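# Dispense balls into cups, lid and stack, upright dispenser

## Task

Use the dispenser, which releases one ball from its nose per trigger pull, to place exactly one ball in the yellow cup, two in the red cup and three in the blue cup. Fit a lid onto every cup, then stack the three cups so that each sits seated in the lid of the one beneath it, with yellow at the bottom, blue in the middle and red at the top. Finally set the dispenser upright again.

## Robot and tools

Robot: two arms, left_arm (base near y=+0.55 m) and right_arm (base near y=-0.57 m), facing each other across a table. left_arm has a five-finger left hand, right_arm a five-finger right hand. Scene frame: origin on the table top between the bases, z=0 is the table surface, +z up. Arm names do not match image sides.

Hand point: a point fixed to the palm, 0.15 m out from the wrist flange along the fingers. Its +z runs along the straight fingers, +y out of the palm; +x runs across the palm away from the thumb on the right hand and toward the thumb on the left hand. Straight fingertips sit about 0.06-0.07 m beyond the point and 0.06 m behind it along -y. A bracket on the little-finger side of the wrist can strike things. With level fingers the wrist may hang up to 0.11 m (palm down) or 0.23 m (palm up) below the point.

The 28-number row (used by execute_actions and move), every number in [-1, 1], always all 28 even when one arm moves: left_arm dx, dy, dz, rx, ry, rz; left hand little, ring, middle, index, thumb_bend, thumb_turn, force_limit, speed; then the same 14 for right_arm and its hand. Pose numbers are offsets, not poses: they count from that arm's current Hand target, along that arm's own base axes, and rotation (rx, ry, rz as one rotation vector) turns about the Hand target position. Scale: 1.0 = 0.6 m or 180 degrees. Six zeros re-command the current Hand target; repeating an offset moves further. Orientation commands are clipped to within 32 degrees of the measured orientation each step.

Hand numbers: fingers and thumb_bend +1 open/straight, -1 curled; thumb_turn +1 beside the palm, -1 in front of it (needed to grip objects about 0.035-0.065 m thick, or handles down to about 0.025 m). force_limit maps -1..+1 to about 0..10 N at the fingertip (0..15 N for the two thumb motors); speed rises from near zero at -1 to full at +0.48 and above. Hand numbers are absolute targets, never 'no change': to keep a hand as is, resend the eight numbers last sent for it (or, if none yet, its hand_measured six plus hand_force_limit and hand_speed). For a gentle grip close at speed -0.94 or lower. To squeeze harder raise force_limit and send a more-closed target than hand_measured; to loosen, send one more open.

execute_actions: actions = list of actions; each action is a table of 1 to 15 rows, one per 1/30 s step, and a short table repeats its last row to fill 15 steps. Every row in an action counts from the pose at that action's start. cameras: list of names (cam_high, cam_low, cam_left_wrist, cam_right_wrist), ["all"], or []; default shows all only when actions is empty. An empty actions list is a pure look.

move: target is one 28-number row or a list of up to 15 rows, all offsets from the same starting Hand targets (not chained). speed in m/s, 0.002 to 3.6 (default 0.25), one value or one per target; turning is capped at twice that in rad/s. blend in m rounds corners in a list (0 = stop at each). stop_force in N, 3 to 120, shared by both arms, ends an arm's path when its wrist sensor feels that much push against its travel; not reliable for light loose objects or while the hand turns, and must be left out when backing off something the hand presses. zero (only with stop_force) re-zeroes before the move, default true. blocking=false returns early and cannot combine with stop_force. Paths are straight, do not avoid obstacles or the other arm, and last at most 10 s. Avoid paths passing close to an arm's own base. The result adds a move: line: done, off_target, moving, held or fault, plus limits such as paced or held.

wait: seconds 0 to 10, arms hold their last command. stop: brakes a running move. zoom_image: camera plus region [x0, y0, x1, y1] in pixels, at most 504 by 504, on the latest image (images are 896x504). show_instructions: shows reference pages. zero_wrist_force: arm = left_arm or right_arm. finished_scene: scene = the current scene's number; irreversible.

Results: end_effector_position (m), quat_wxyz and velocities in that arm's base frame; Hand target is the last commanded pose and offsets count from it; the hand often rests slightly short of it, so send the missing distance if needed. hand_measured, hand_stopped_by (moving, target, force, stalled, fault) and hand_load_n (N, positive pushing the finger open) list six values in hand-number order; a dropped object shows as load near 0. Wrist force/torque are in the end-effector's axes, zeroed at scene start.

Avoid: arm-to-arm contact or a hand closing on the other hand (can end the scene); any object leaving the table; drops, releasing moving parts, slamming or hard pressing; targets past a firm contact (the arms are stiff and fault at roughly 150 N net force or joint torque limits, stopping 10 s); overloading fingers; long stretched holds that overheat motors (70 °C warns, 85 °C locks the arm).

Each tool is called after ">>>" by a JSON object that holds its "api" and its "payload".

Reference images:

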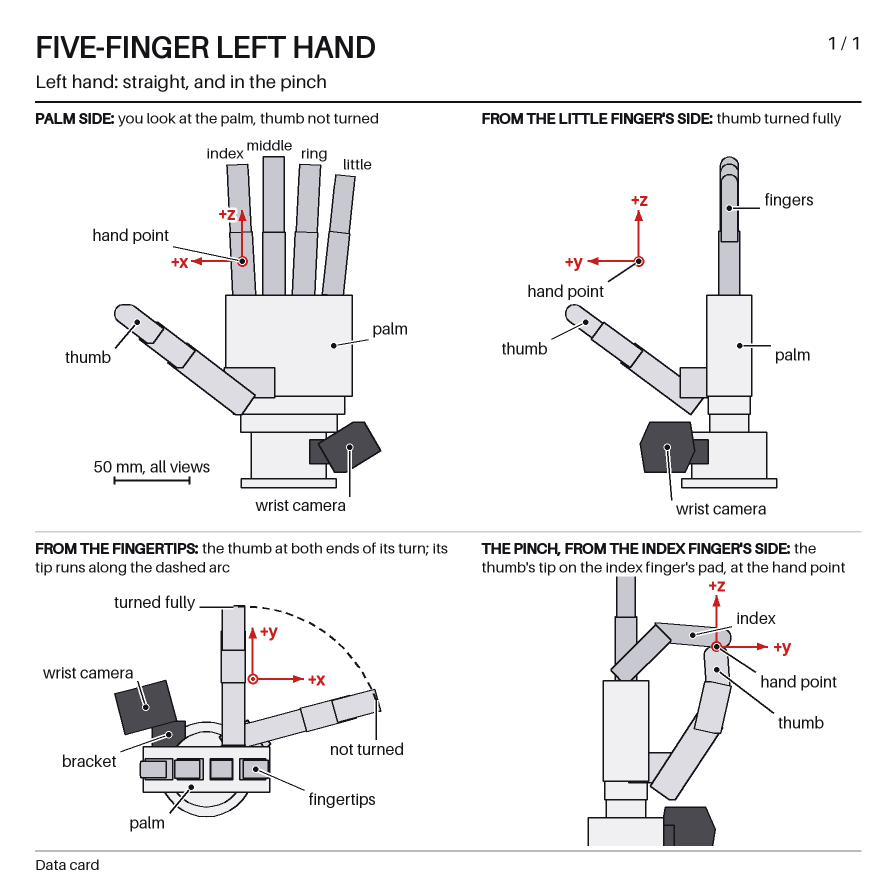

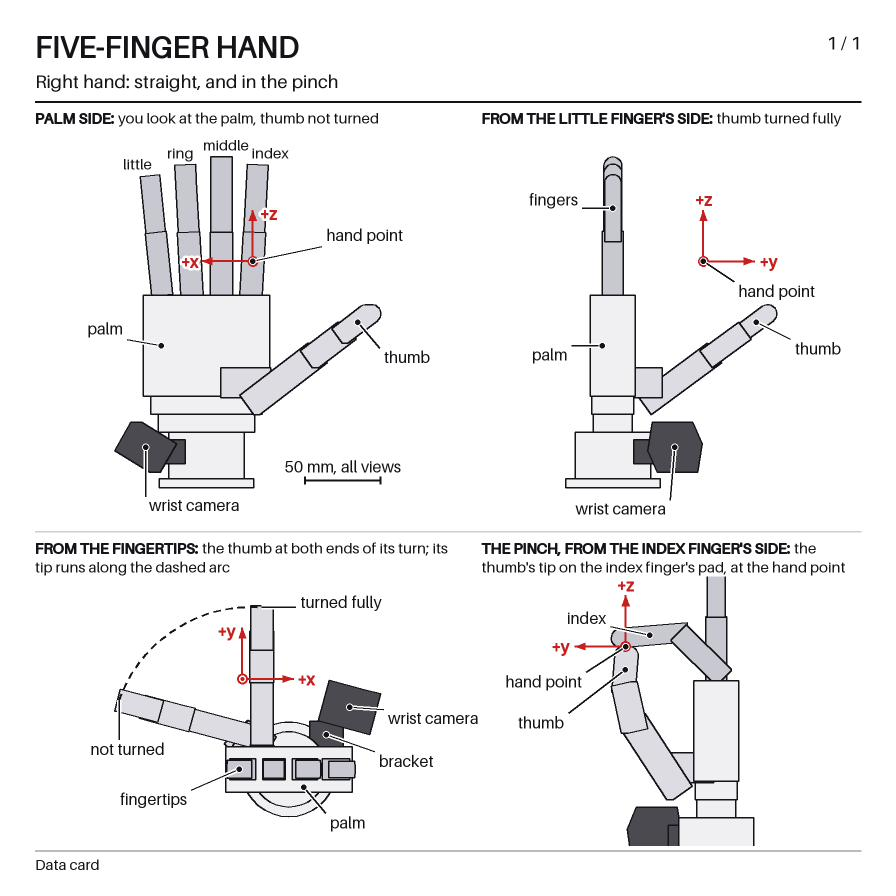

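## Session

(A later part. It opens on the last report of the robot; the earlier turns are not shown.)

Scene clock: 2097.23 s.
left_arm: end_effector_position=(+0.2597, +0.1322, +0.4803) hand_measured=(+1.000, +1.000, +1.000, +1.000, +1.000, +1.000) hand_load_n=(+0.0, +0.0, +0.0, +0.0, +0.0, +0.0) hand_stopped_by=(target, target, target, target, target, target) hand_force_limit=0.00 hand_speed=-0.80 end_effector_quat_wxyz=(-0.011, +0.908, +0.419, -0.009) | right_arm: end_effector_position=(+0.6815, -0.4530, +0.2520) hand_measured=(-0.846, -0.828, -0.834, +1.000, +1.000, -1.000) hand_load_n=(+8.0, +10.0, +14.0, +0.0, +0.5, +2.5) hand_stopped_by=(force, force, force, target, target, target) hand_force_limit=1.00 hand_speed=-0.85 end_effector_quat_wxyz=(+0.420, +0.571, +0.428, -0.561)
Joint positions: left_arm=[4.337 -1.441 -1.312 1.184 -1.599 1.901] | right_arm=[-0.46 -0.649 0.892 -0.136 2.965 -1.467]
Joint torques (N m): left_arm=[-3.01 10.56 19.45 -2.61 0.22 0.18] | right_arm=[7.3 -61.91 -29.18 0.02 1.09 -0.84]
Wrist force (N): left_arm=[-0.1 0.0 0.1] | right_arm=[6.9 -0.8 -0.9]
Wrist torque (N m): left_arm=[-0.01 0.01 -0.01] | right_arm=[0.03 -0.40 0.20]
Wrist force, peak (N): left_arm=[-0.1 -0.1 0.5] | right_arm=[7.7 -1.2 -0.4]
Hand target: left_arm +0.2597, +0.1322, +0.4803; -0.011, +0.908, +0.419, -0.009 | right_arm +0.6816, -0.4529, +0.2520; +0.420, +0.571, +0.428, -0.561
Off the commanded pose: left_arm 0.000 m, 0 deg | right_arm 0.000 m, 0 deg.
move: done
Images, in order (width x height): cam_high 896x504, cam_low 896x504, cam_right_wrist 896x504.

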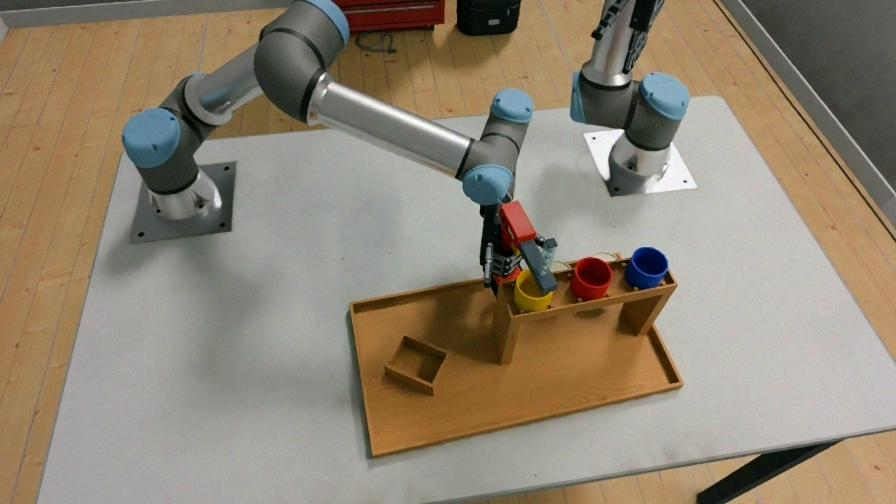

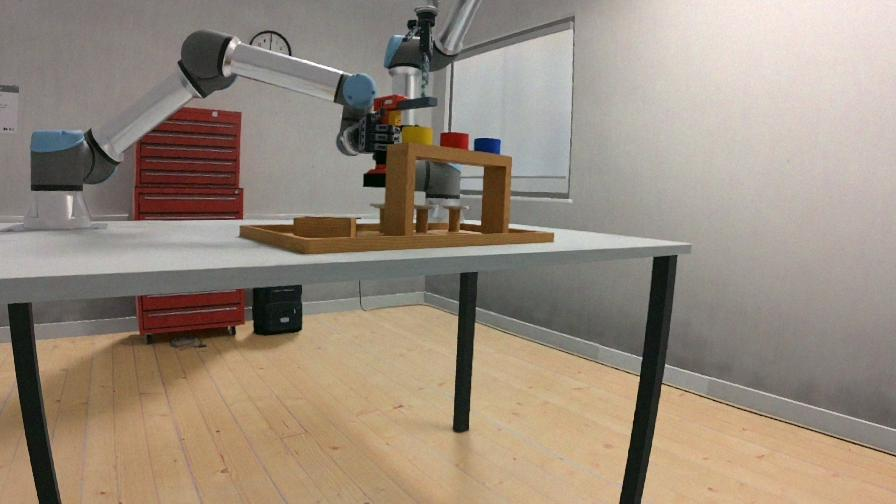

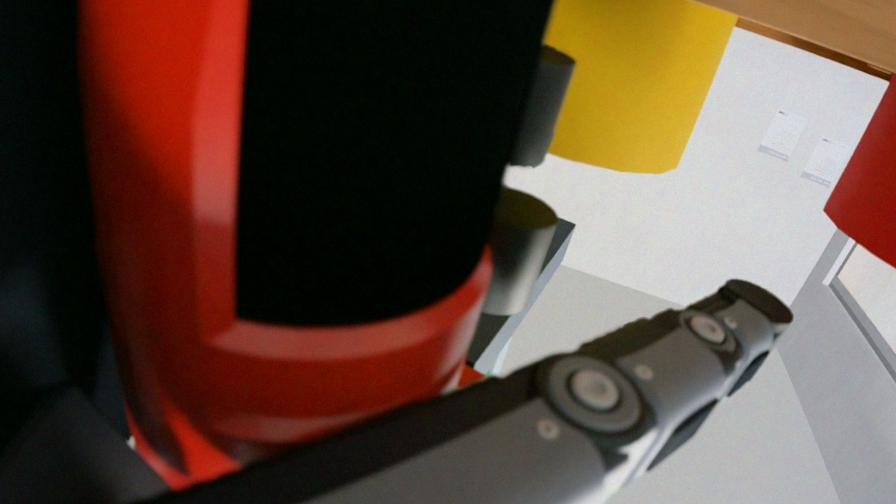

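>>> {"api": "move", "payload": {"target": [0,0,0,0,0,0,1,1,1,1,1,1,0,-0.8, 0,0,0,0,0,0,-0.99,-0.99,-0.99,-1,1,-1,1,-0.6], "speed": 0.05, "cameras": ["cam_high","cam_low","cam_right_wrist"]}}

>>> {"api": "zoom_image", "payload": {"camera": "cam_low", "region": [340, 50, 500, 200]}}

>>> {"api": "zoom_image", "payload": {"camera": "cam_high", "region": [450, 200, 610, 340]}}

Scene clock: 2112.87 s.
left_arm: end_effector_position=(+0.2597, +0.1322, +0.4803) hand_measured=(+1.000, +1.000, +1.000, +1.000, +1.000, +1.000) hand_load_n=(-0.5, +0.0, +0.0, +0.0, +0.0, +0.0) hand_stopped_by=(target, target, target, target, target, target) hand_force_limit=0.00 hand_speed=-0.80 end_effector_quat_wxyz=(-0.011, +0.908, +0.419, -0.009) | right_arm: end_effector_position=(+0.6816, -0.4529, +0.2520) hand_measured=(-0.846, -0.828, -0.834, -0.726, +1.000, -1.000) hand_load_n=(+8.0, +9.5, +13.5, +11.0, +0.5, +2.0) hand_stopped_by=(force, force, force, force, target, target) hand_force_limit=1.00 hand_speed=-0.60 end_effector_quat_wxyz=(+0.420, +0.571, +0.428, -0.561)
Joint positions: left_arm=[4.337 -1.441 -1.312 1.184 -1.599 1.901] | right_arm=[-0.46 -0.649 0.892 -0.136 2.965 -1.466]
Joint torques (N m): left_arm=[-1.85 10.4 19.07 -2.47 0.13 0.25] | right_arm=[8.92 -52.69 -29.2 0.88 1.09 2.02]
Wrist force (N): left_arm=[-0.1 0.0 0.2] | right_arm=[7.0 -0.9 -0.9]
Wrist torque (N m): left_arm=[-0.01 0.00 0.00] | right_arm=[0.00 -0.41 0.18]
Wrist force, peak (N): left_arm=[-0.3 0.1 0.4] | right_arm=[7.3 -0.9 -0.8]
Hand target: left_arm +0.2597, +0.1322, +0.4803; -0.011, +0.908, +0.419, -0.009 | right_arm +0.6816, -0.4529, +0.2520; +0.420, +0.571, +0.428, -0.561
Off the commanded pose: left_arm 0.000 m, 0 deg | right_arm 0.000 m, 0 deg.
move: done
Images, in order (width x height): cam_high 896x504, cam_low 896x504, cam_right_wrist 896x504.

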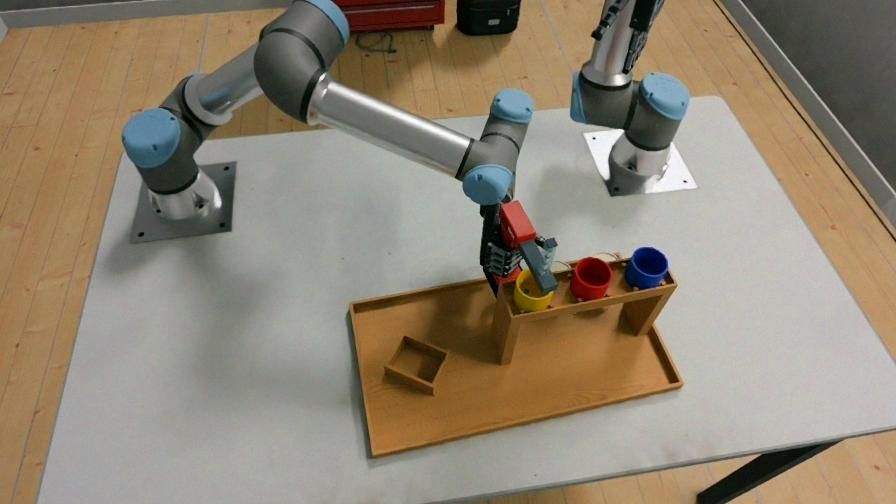

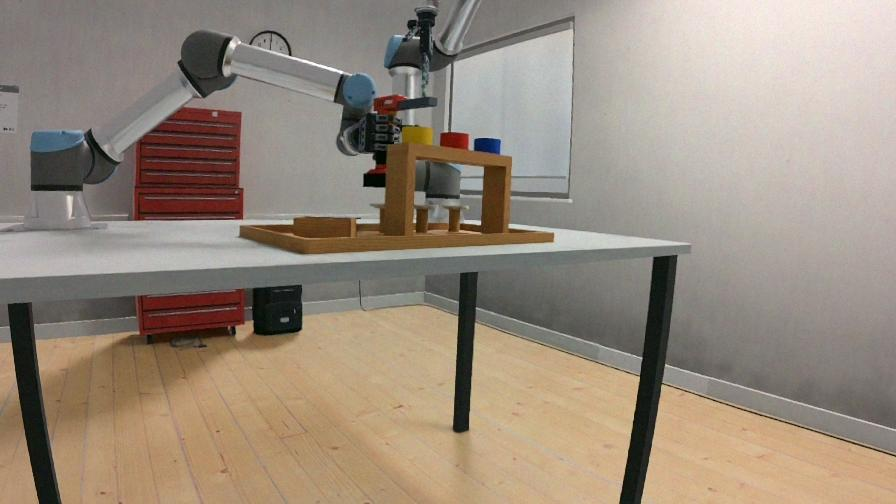

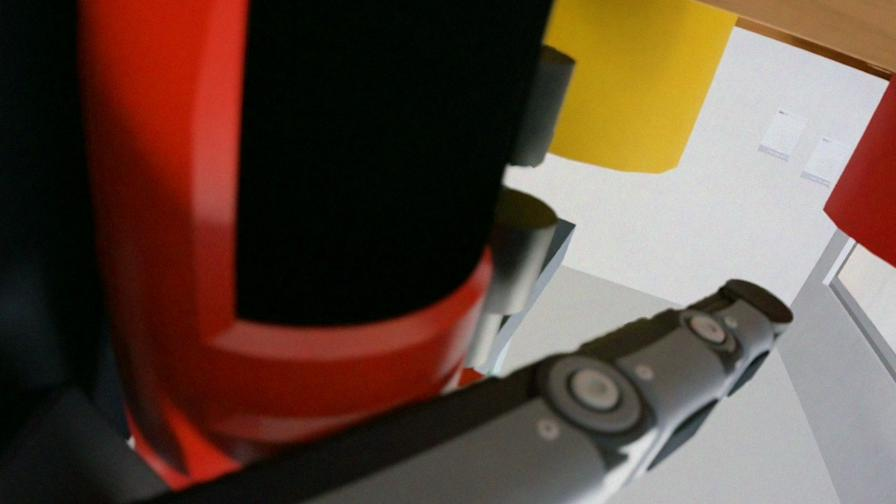

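Scaled by 3.150 from the camera's 896x504 image, which has a finer 1280x720 frame.

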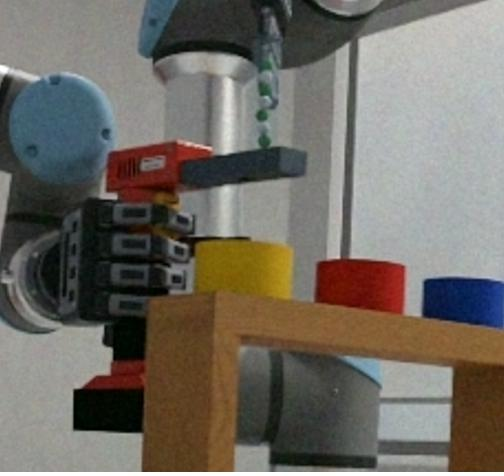

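Scaled by 3.150 from the camera's 896x504 image, which has a finer 1280x720 frame.

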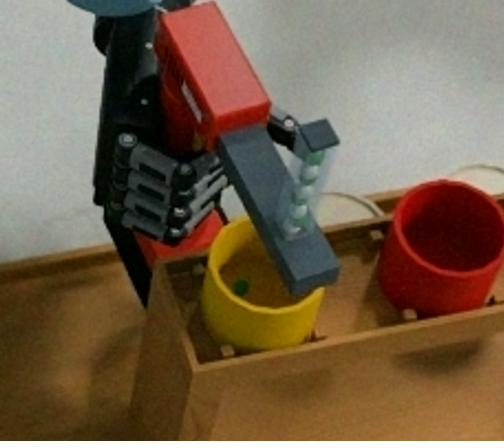

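>>> {"api": "zoom_image", "payload": {"camera": "cam_high", "region": [500, 220, 580, 310]}}

>>> {"api": "move", "payload": {"target": [0,0,0,0,0,0,1,1,1,1,1,1,0,-0.8, 0,0,0,0,0,0,-0.99,-0.99,-0.99,1,1,-1,1,-0.3], "speed": 0.05, "cameras": ["cam_high","cam_low"]}}

>>> {"api": "zoom_image", "payload": {"camera": "cam_high", "region": [500, 220, 580, 310]}}

>>> {"api": "zoom_image", "payload": {"camera": "cam_low", "region": [380, 50, 460, 150]}}

Scaled by 5.600 from the camera's 896x504 image, which has a finer 1280x720 frame.

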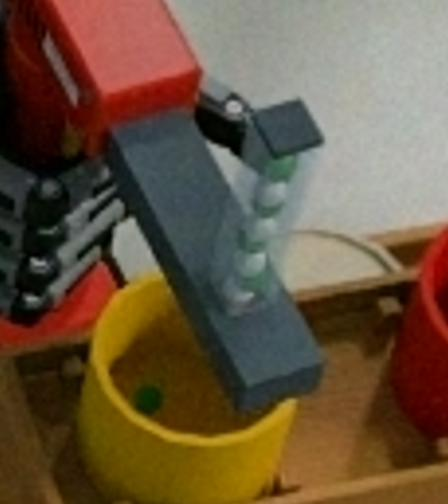

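Scene clock: 2123.77 s.
left_arm: end_effector_position=(+0.2597, +0.1322, +0.4803) hand_measured=(+1.000, +1.000, +1.000, +1.000, +1.000, +1.000) hand_load_n=(+0.0, +0.0, +0.0, +0.0, +0.0, +0.5) hand_stopped_by=(target, target, target, target, target, target) hand_force_limit=0.00 hand_speed=-0.80 end_effector_quat_wxyz=(-0.011, +0.908, +0.419, -0.009) | right_arm: end_effector_position=(+0.6816, -0.4529, +0.2520) hand_measured=(-0.846, -0.828, -0.834, +1.000, +1.000, -1.000) hand_load_n=(+8.0, +10.0, +14.0, +0.0, +0.5, +2.0) hand_stopped_by=(force, force, force, target, target, target) hand_force_limit=1.00 hand_speed=-0.30 end_effector_quat_wxyz=(+0.420, +0.571, +0.428, -0.561)
Joint positions: left_arm=[4.337 -1.441 -1.312 1.184 -1.599 1.901] | right_arm=[-0.46 -0.649 0.892 -0.136 2.965 -1.466]
Joint torques (N m): left_arm=[-2.18 9.86 19.28 -2.5 0 0.08] | right_arm=[8.11 -54.2 -27.55 0.77 1.13 1.57]
Wrist force (N): left_arm=[-0.2 0.0 0.1] | right_arm=[7.0 -0.8 -0.8]
Wrist torque (N m): left_arm=[-0.01 0.03 -0.01] | right_arm=[0.02 -0.41 0.20]
Wrist force, peak (N): left_arm=[-0.1 0.0 0.6] | right_arm=[7.3 -1.0 -1.0]
Hand target: left_arm +0.2597, +0.1322, +0.4803; -0.011, +0.908, +0.419, -0.009 | right_arm +0.6816, -0.4529, +0.2520; +0.420, +0.571, +0.428, -0.561
Off the commanded pose: left_arm 0.000 m, 0 deg | right_arm 0.000 m, 0 deg.
move: done
Images, in order (width x height): cam_high 896x504, cam_low 896x504.

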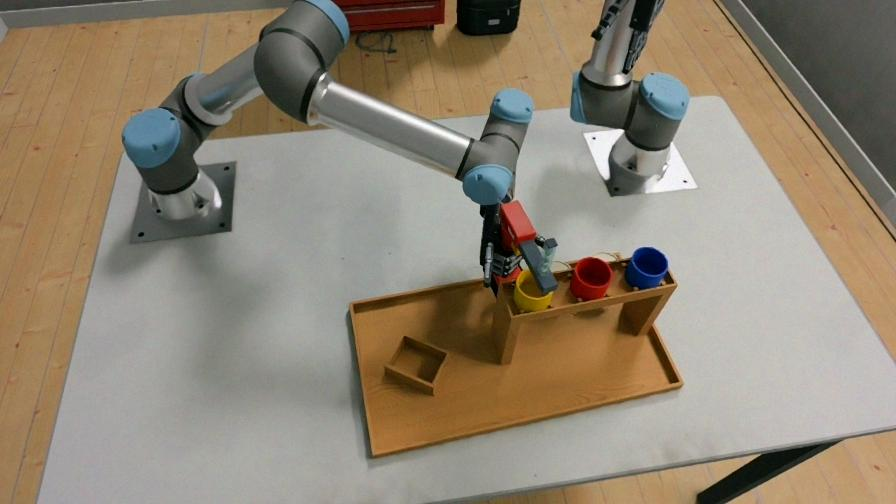

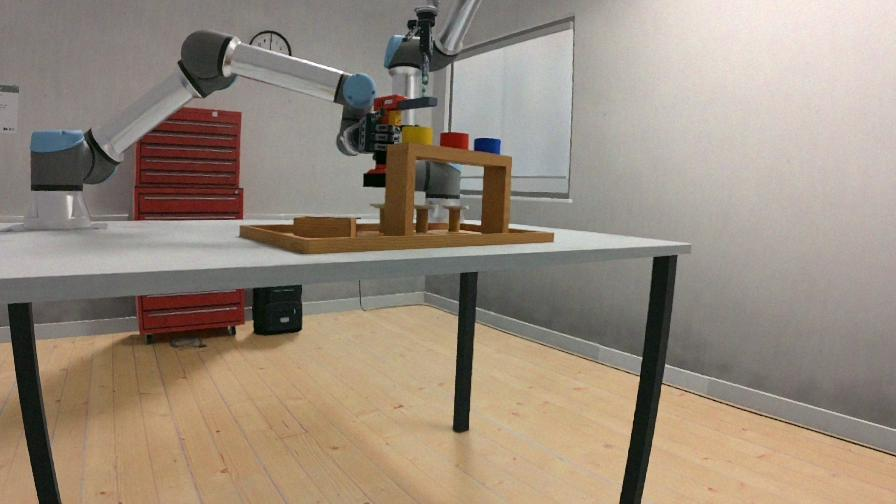

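Scaled by 5.600 from the camera's 896x504 image, which has a finer 1280x720 frame.

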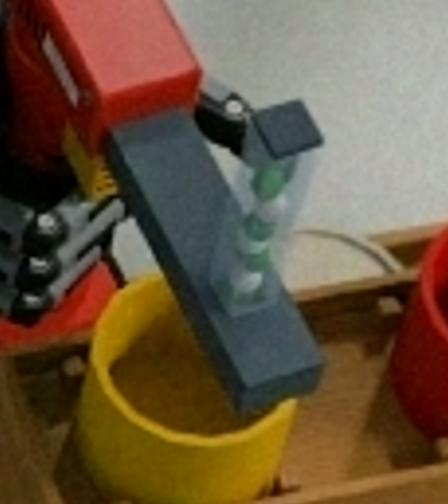

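Scaled by 5.040 from the camera's 896x504 image, which has a finer 1280x720 frame.

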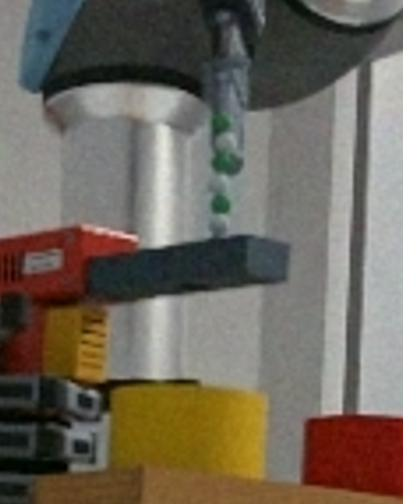

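>>> {"api": "move", "payload": {"target": [[-0.2295,0.2447,0,0,0,0,1,1,1,1,1,1,0,-0.8, 0,0,0,0,0,0,-0.99,-0.99,-0.99,1,1,-1,1,-0.3],[-0.513,0.28,0,0,0,0,1,1,1,1,1,1,0,-0.8, 0,0,0,0,0,0,-0.99,-0.99,-0.99,1,1,-1,1,-0.3]], "speed": 0.2, "blend": 0.05, "cameras": ["cam_high","cam_low"]}}

Scene clock: 2164.17 s.
left_arm: end_effector_position=(-0.0480, +0.3003, +0.4803) hand_measured=(+1.000, +1.000, +1.000, +1.000, +1.000, +1.000) hand_load_n=(+0.0, +0.0, +0.0, +0.0, -0.5, +0.0) hand_stopped_by=(target, target, target, target, target, target) hand_force_limit=0.00 hand_speed=-0.80 end_effector_quat_wxyz=(-0.011, +0.908, +0.419, -0.009) | right_arm: end_effector_position=(+0.6816, -0.4529, +0.2520) hand_measured=(-0.846, -0.828, -0.834, +1.000, +1.000, -1.000) hand_load_n=(+8.5, +9.5, +14.0, +0.0, +0.5, +2.5) hand_stopped_by=(force, force, force, target, target, target) hand_force_limit=1.00 hand_speed=-0.30 end_effector_quat_wxyz=(+0.420, +0.571, +0.428, -0.561)
Joint positions: left_arm=[5.458 -1.664 -1.087 1.207 -1.581 3.022] | right_arm=[-0.46 -0.649 0.892 -0.136 2.965 -1.466]
Joint torques (N m): left_arm=[6.64 26.14 9.28 -0.97 -0.8 1.65] | right_arm=[7.09 -53.19 -27.31 0.05 0.99 1.35]
Wrist force (N): left_arm=[0.0 0.0 0.3] | right_arm=[7.1 -0.9 -1.0]
Wrist torque (N m): left_arm=[0.00 -0.02 0.16] | right_arm=[0.03 -0.43 0.20]
Wrist force, peak (N): left_arm=[-1.1 -1.8 0.5] | right_arm=[7.3 -1.0 -1.0]
Hand target: left_arm -0.0481, +0.3002, +0.4803; -0.011, +0.908, +0.419, -0.009 | right_arm +0.6816, -0.4529, +0.2520; +0.420, +0.571, +0.428, -0.561
Off the commanded pose: left_arm 0.000 m, 0 deg | right_arm 0.000 m, 0 deg.
move: done
Images, in order (width x height): cam_high 896x504, cam_low 896x504.

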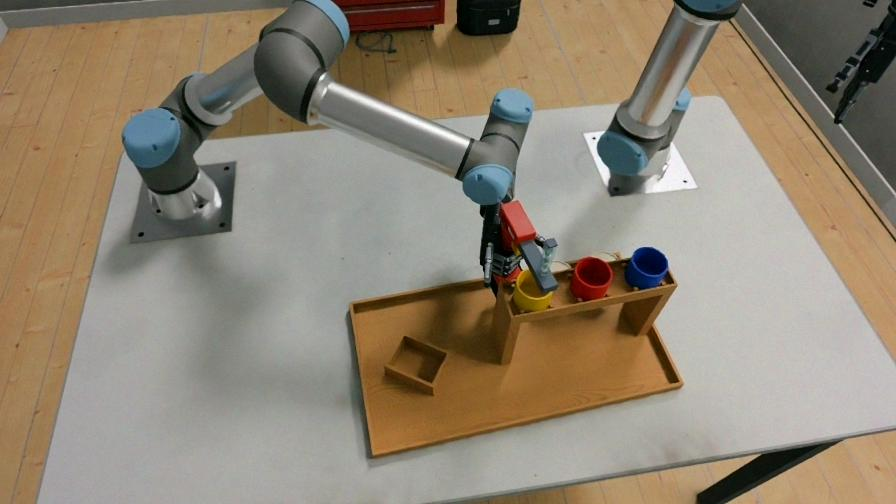

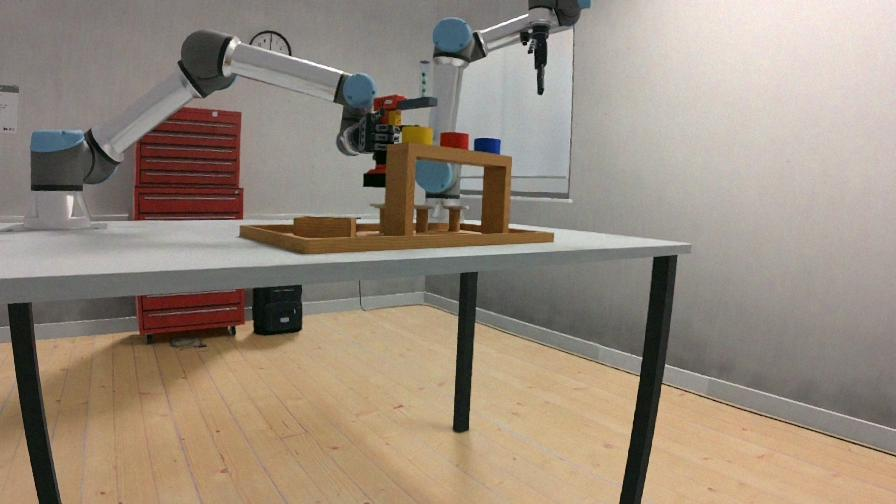

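>>> {"api": "move", "payload": {"target": [[0,0,0,0,0,0,1,1,1,1,1,1,0,-0.8, 0.0007,0.05,0.01,0,0,0,-0.99,-0.99,-0.99,1,1,-1,1,-0.3],[0,0,0,0,0,0,1,1,1,1,1,1,0,-0.8, 0.1707,0.0477,0.01,0,0,0,-0.99,-0.99,-0.99,1,1,-1,1,-0.3],[0,0,0,0,0,0,1,1,1,1,1,1,0,-0.8, 0.17,0.0035,0,0,0,0,-0.99,-0.99,-0.99,1,1,-1,1,-0.3]], "speed": 0.08, "blend": 0.008, "cameras": ["cam_high","cam_low"]}}

>>> {"api": "zoom_image", "payload": {"camera": "cam_high", "region": [500, 190, 660, 330]}}

>>> {"api": "zoom_image", "payload": {"camera": "cam_low", "region": [360, 50, 520, 200]}}

Scene clock: 2187.87 s.
left_arm: end_effector_position=(-0.0481, +0.3002, +0.4803) hand_measured=(+1.000, +1.000, +1.000, +1.000, +1.000, +1.000) hand_load_n=(+0.0, +0.0, +0.0, +0.0, +0.0, +0.0) hand_stopped_by=(target, target, target, target, target, target) hand_force_limit=0.00 hand_speed=-0.80 end_effector_quat_wxyz=(-0.011, +0.908, +0.419, -0.009) | right_arm: end_effector_position=(+0.7832, -0.4508, +0.2519) hand_measured=(-0.846, -0.828, -0.834, +1.000, +1.000, -1.000) hand_load_n=(+1.5, +6.5, +14.0, +0.0, +0.0, +1.0) hand_stopped_by=(force, force, force, target, target, target) hand_force_limit=1.00 hand_speed=-0.30 end_effector_quat_wxyz=(+0.427, +0.563, +0.425, -0.566)
Joint positions: left_arm=[5.458 -1.664 -1.087 1.207 -1.581 3.023] | right_arm=[-0.403 -0.21 0.035 0.13 3.016 -1.617]
Joint torques (N m): left_arm=[11.15 31.21 5.55 -0.28 -1.99 2.18] | right_arm=[8.82 -68.91 -16.92 -1.81 0.83 1.69]
Wrist force (N): left_arm=[-0.1 0.1 0.4] | right_arm=[6.9 -1.0 -0.9]
Wrist torque (N m): left_arm=[0.00 0.00 0.12] | right_arm=[0.01 -0.36 0.07]
Wrist force, peak (N): left_arm=[-0.1 0.1 0.6] | right_arm=[8.2 3.7 2.8]
Hand target: left_arm -0.0481, +0.3002, +0.4803; -0.011, +0.908, +0.419, -0.009 | right_arm +0.7836, -0.4508, +0.2520; +0.420, +0.571, +0.428, -0.561
Off the commanded pose: left_arm 0.000 m, 0 deg | right_arm 0.000 m, 1 deg.
elbow stopped short (right arm): the move would have taken joint 3 (elbow) straighter than the controller allows.
move: done
Images, in order (width x height): cam_high 896x504, cam_low 896x504.

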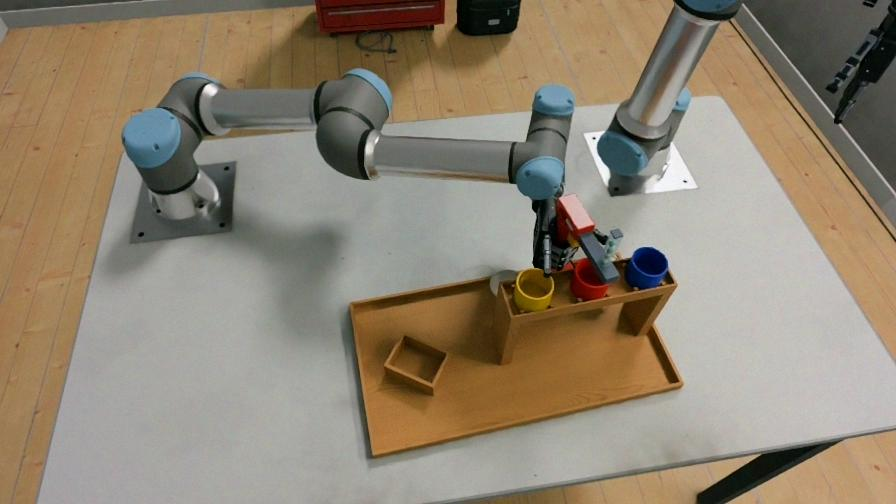

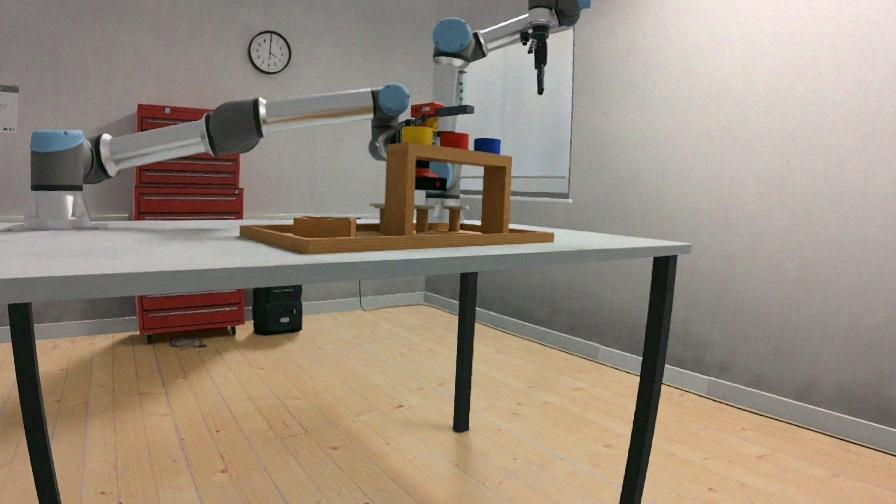

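Scaled by 3.150 from the camera's 896x504 image, which has a finer 1280x720 frame.

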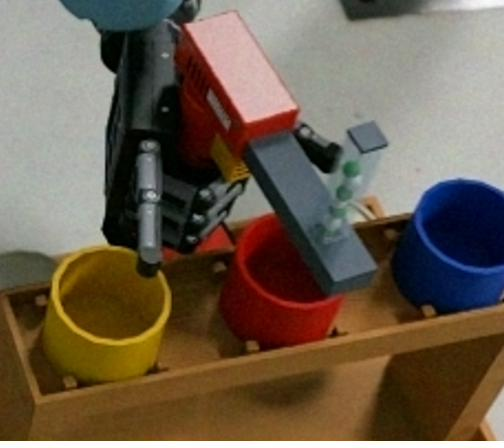

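Scaled by 3.150 from the camera's 896x504 image, which has a finer 1280x720 frame.

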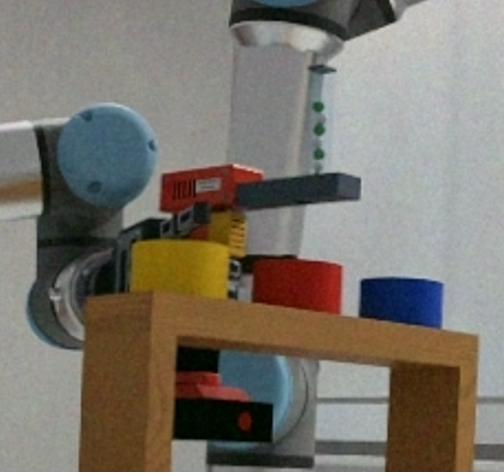

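>>> {"api": "execute_actions", "payload": {"actions": [], "cameras": ["all"]}}

>>> {"api": "zoom_image", "payload": {"camera": "cam_high", "region": [500, 190, 660, 330]}}

>>> {"api": "zoom_image", "payload": {"camera": "cam_low", "region": [420, 60, 700, 260]}}

Scene clock: 2235.53 s.
left_arm: end_effector_position=(-0.0481, +0.3002, +0.4803) hand_measured=(+1.000, +1.000, +1.000, +1.000, +1.000, +1.000) hand_load_n=(+0.0, +0.0, +0.0, +0.0, +0.0, +0.0) hand_stopped_by=(target, target, target, target, target, target) hand_force_limit=0.00 hand_speed=-0.80 end_effector_quat_wxyz=(-0.011, +0.908, +0.419, -0.009) | right_arm: end_effector_position=(+0.7832, -0.4507, +0.2519) hand_measured=(-0.846, -0.828, -0.834, +1.000, +1.000, -1.000) hand_load_n=(+1.5, +6.5, +14.0, +0.0, +0.5, +1.5) hand_stopped_by=(force, force, force, target, target, target) hand_force_limit=1.00 hand_speed=-0.30 end_effector_quat_wxyz=(+0.427, +0.563, +0.425, -0.566)
Joint positions: left_arm=[5.458 -1.664 -1.087 1.207 -1.581 3.023] | right_arm=[-0.403 -0.21 0.035 0.13 3.016 -1.617]
Joint velocities: within noise
Joint torques (N m): left_arm=[11.52 31.25 5.57 -0.43 -1.88 2.13] | right_arm=[9.03 -74.24 -27.53 -2.08 0.43 -1.25]
Motor temperatures (°C): left_arm=[22 22 22 30 27 29] | right_arm=[25 27 26 35 33 29]
Wrist force (N): left_arm=[0.0 0.1 0.4] | right_arm=[7.1 -1.1 -0.8]
Wrist torque (N m): left_arm=[0.00 -0.02 0.13] | right_arm=[-0.01 -0.40 0.08]
Wrist force, peak (N): left_arm=[-0.2 0.2 0.6] | right_arm=[7.2 -1.1 -0.8]
Hand target: left_arm -0.0481, +0.3002, +0.4803; -0.011, +0.908, +0.419, -0.009 | right_arm +0.7836, -0.4508, +0.2520; +0.420, +0.571, +0.428, -0.561
Off the commanded pose: left_arm 0.000 m, 0 deg | right_arm 0.000 m, 1 deg.

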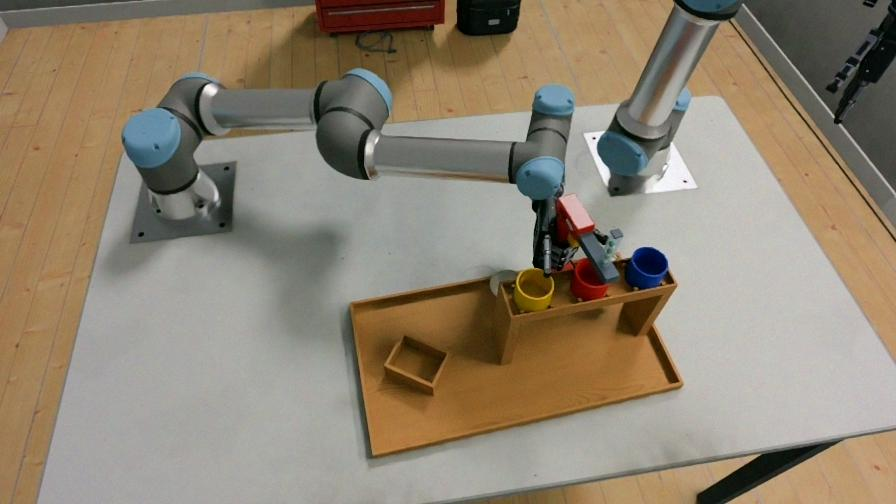

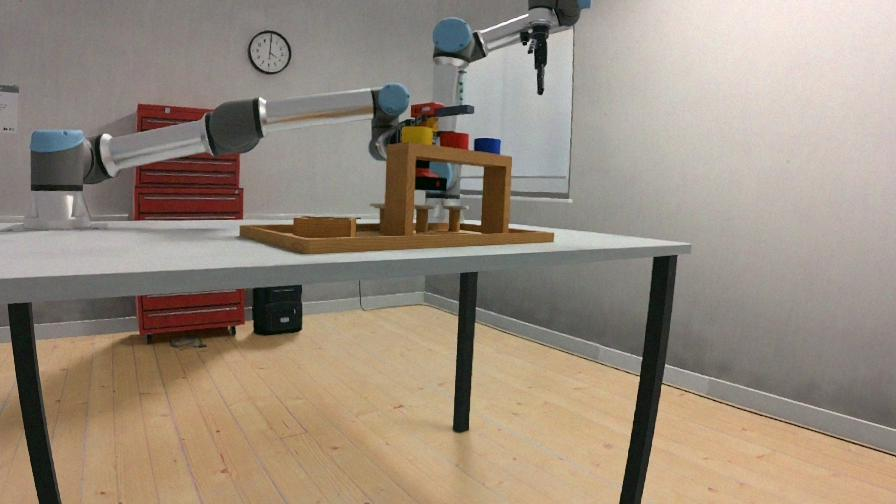

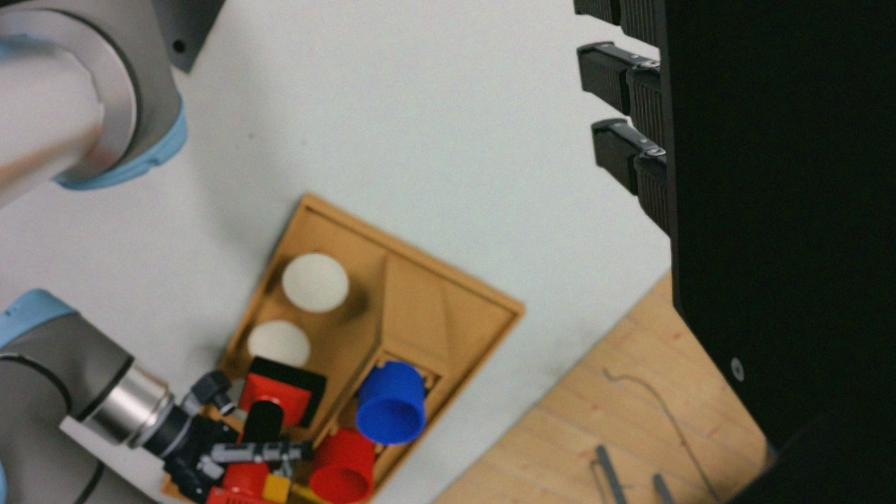

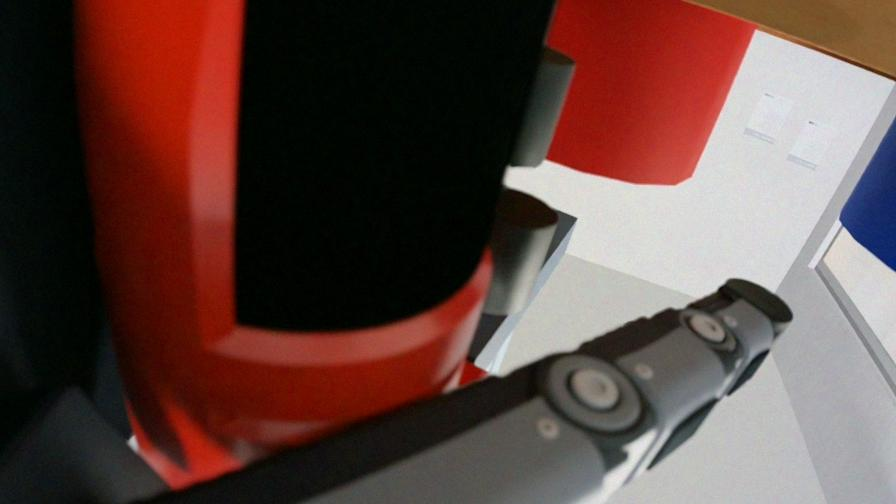

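Scaled by 3.150 from the camera's 896x504 image, which has a finer 1280x720 frame.

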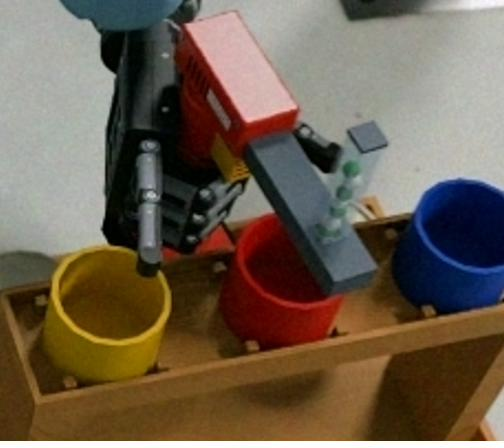

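Scaled by 1.800 from the camera's 896x504 image, which has a finer 1280x720 frame.

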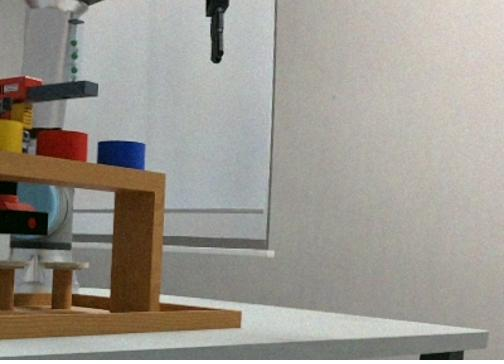

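>>> {"api": "move", "payload": {"target": [[0,0,0,0,0,0,1,1,1,1,1,1,0,-0.8,-0.0048,0.010,0,0,0,0,-0.99,-0.99,-0.99,1,1,-1,1,-0.3]], "speed": 0.05}}

>>> {"api": "execute_actions", "payload": {"actions": [[[0,0,0,0,0,0,1,1,1,1,1,1,0,-0.8,0,0,0,0,0,0,-0.99,-0.99,-0.99,-1,1,-1,1,-0.6]]]}}

>>> {"api": "wait", "payload": {"seconds": 1, "cameras": ["cam_high", "cam_low"]}}

>>> {"api": "zoom_image", "payload": {"camera": "cam_high", "region": [500, 190, 660, 330]}}

>>> {"api": "zoom_image", "payload": {"camera": "cam_low", "region": [400, 50, 500, 130]}}

Scene clock: 2269.23 s.
left_arm: end_effector_position=(-0.0481, +0.3002, +0.4803) hand_measured=(+1.000, +1.000, +1.000, +1.000, +1.000, +1.000) hand_load_n=(+0.0, +0.0, +0.0, +0.0, +0.0, +0.0) hand_stopped_by=(target, target, target, target, target, target) hand_force_limit=0.00 hand_speed=-0.80 end_effector_quat_wxyz=(-0.011, +0.908, +0.419, -0.009) | right_arm: end_effector_position=(+0.7804, -0.4446, +0.2519) hand_measured=(-0.846, -0.828, -0.834, +1.000, +1.000, -1.000) hand_load_n=(+2.0, +6.0, +14.0, +0.5, +0.0, +1.5) hand_stopped_by=(force, force, force, target, target, target) hand_force_limit=1.00 hand_speed=-0.30 end_effector_quat_wxyz=(+0.426, +0.564, +0.426, -0.565)
Joint positions: left_arm=[5.458 -1.664 -1.087 1.207 -1.581 3.023] | right_arm=[-0.397 -0.212 0.035 0.17 3.023 -1.579]
Joint torques (N m): left_arm=[10.88 30.42 5.79 -0.41 -1.72 2.06] | right_arm=[-3.89 -71.56 -27.48 -2.09 -1.75 -0.93]
Wrist force (N): left_arm=[0.0 0.0 0.4] | right_arm=[7.1 -1.1 -0.9]
Wrist torque (N m): left_arm=[-0.01 -0.02 0.13] | right_arm=[-0.01 -0.41 0.06]
Wrist force, peak (N): left_arm=[0.0 0.3 0.6] | right_arm=[7.3 -1.0 -0.8]
Hand target: left_arm -0.0481, +0.3002, +0.4803; -0.011, +0.908, +0.419, -0.009 | right_arm +0.7807, -0.4448, +0.2520; +0.420, +0.571, +0.428, -0.561
Off the commanded pose: left_arm 0.000 m, 0 deg | right_arm 0.000 m, 1 deg.
elbow stopped short (right arm): the move would have taken joint 3 (elbow) straighter than the controller allows.
move: done

Scene clock: 2271.07 s.
left_arm: end_effector_position=(-0.0481, +0.3002, +0.4803) hand_measured=(+1.000, +1.000, +1.000, +1.000, +1.000, +1.000) hand_load_n=(+0.0, +0.0, +0.0, +0.0, +0.0, +0.0) hand_stopped_by=(target, target, target, target, target, target) hand_force_limit=0.00 hand_speed=-0.80 end_effector_quat_wxyz=(-0.011, +0.908, +0.419, -0.009) | right_arm: end_effector_position=(+0.7804, -0.4448, +0.2520) hand_measured=(-0.846, -0.828, -0.834, -0.726, +1.000, -1.000) hand_load_n=(+1.5, +6.0, +13.0, +13.0, +0.0, +1.0) hand_stopped_by=(force, force, force, force, target, target) hand_force_limit=1.00 hand_speed=-0.60 end_effector_quat_wxyz=(+0.426, +0.564, +0.426, -0.565)
Joint positions: left_arm=[5.458 -1.664 -1.087 1.207 -1.581 3.023] | right_arm=[-0.397 -0.212 0.035 0.17 3.023 -1.579]
Joint torques (N m): left_arm=[10.94 30.79 6.17 -0.43 -1.59 1.95] | right_arm=[-4.86 -64.67 -28.51 -1.62 -0.87 -1.61]
Wrist force (N): left_arm=[0.0 0.0 0.5] | right_arm=[7.1 -1.0 -1.1]
Wrist torque (N m): left_arm=[-0.02 -0.02 0.13] | right_arm=[0.02 -0.40 0.08]
Wrist force, peak (N): left_arm=[-0.1 0.2 0.5] | right_arm=[7.2 -1.1 -1.0]
Hand target: left_arm -0.0481, +0.3002, +0.4803; -0.011, +0.908, +0.419, -0.009 | right_arm +0.7807, -0.4448, +0.2520; +0.420, +0.571, +0.428, -0.561
Off the commanded pose: left_arm 0.000 m, 0 deg | right_arm 0.000 m, 1 deg.
elbow stopped short (right arm): the move would have taken joint 3 (elbow) straighter than the controller allows.

Scene clock: 2272.07 s.
left_arm: end_effector_position=(-0.0481, +0.3002, +0.4803) hand_measured=(+1.000, +1.000, +1.000, +1.000, +1.000, +1.000) hand_load_n=(+0.0, +0.0, +0.0, +0.0, +0.0, +0.0) hand_stopped_by=(target, target, target, target, target, target) hand_force_limit=0.00 hand_speed=-0.80 end_effector_quat_wxyz=(-0.011, +0.908, +0.419, -0.009) | right_arm: end_effector_position=(+0.7804, -0.4448, +0.2519) hand_measured=(-0.846, -0.828, -0.834, -0.726, +1.000, -1.000) hand_load_n=(+1.5, +6.0, +13.0, +13.0, +0.5, +1.0) hand_stopped_by=(force, force, force, force, target, target) hand_force_limit=1.00 hand_speed=-0.60 end_effector_quat_wxyz=(+0.426, +0.564, +0.426, -0.565)
Joint positions: left_arm=[5.458 -1.664 -1.087 1.207 -1.581 3.023] | right_arm=[-0.397 -0.212 0.035 0.17 3.023 -1.579]
Joint torques (N m): left_arm=[11.03 30.94 5.53 -0.38 -1.52 2.01] | right_arm=[-4.98 -61.89 -28.48 -1.56 -0.55 -1.48]
Wrist force (N): left_arm=[0.0 0.0 0.2] | right_arm=[7.3 -0.8 -0.8]
Wrist torque (N m): left_arm=[0.00 -0.02 0.13] | right_arm=[0.03 -0.44 0.10]
Wrist force, peak (N): left_arm=[-0.1 0.3 0.6] | right_arm=[7.2 -1.2 -1.0]
Hand target: left_arm -0.0481, +0.3002, +0.4803; -0.011, +0.908, +0.419, -0.009 | right_arm +0.7807, -0.4448, +0.2520; +0.420, +0.571, +0.428, -0.561
Off the commanded pose: left_arm 0.000 m, 0 deg | right_arm 0.000 m, 1 deg.
wait: 1.00 s; at rest by 0.17 s
Images, in order (width x height): cam_high 896x504, cam_low 896x504.

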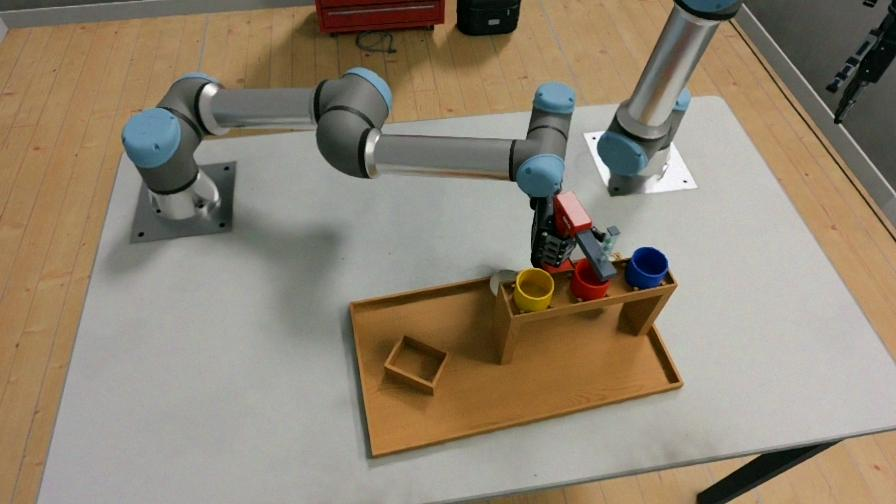

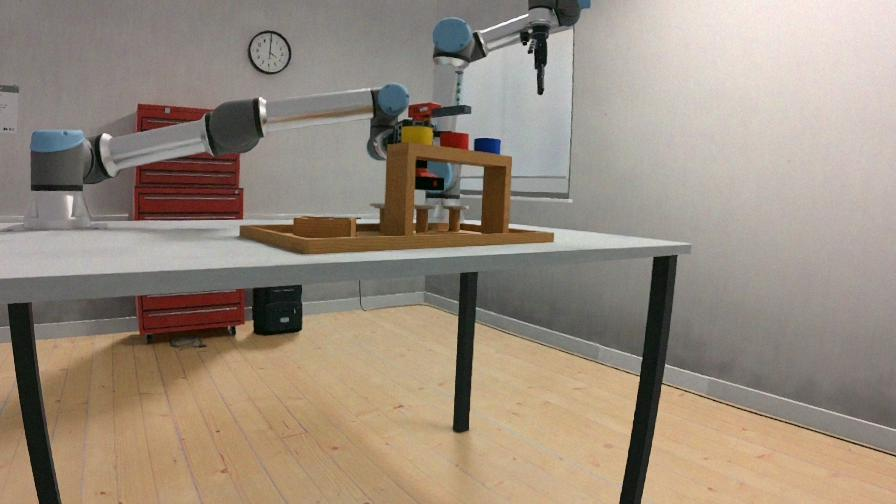

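Scaled by 3.150 from the camera's 896x504 image, which has a finer 1280x720 frame.

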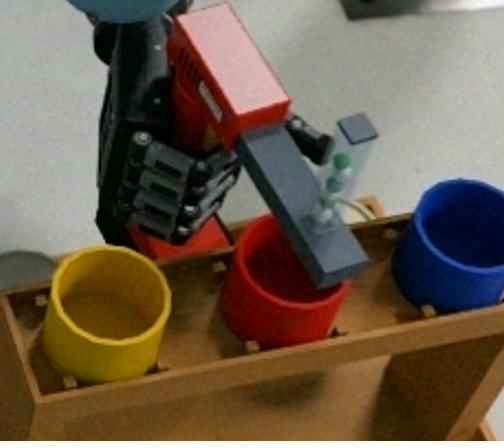

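Scaled by 5.040 from the camera's 896x504 image, which has a finer 1280x720 frame.

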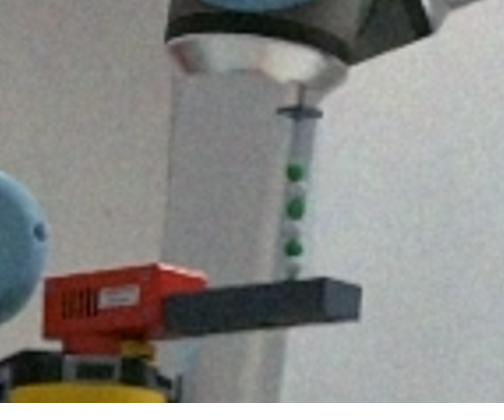

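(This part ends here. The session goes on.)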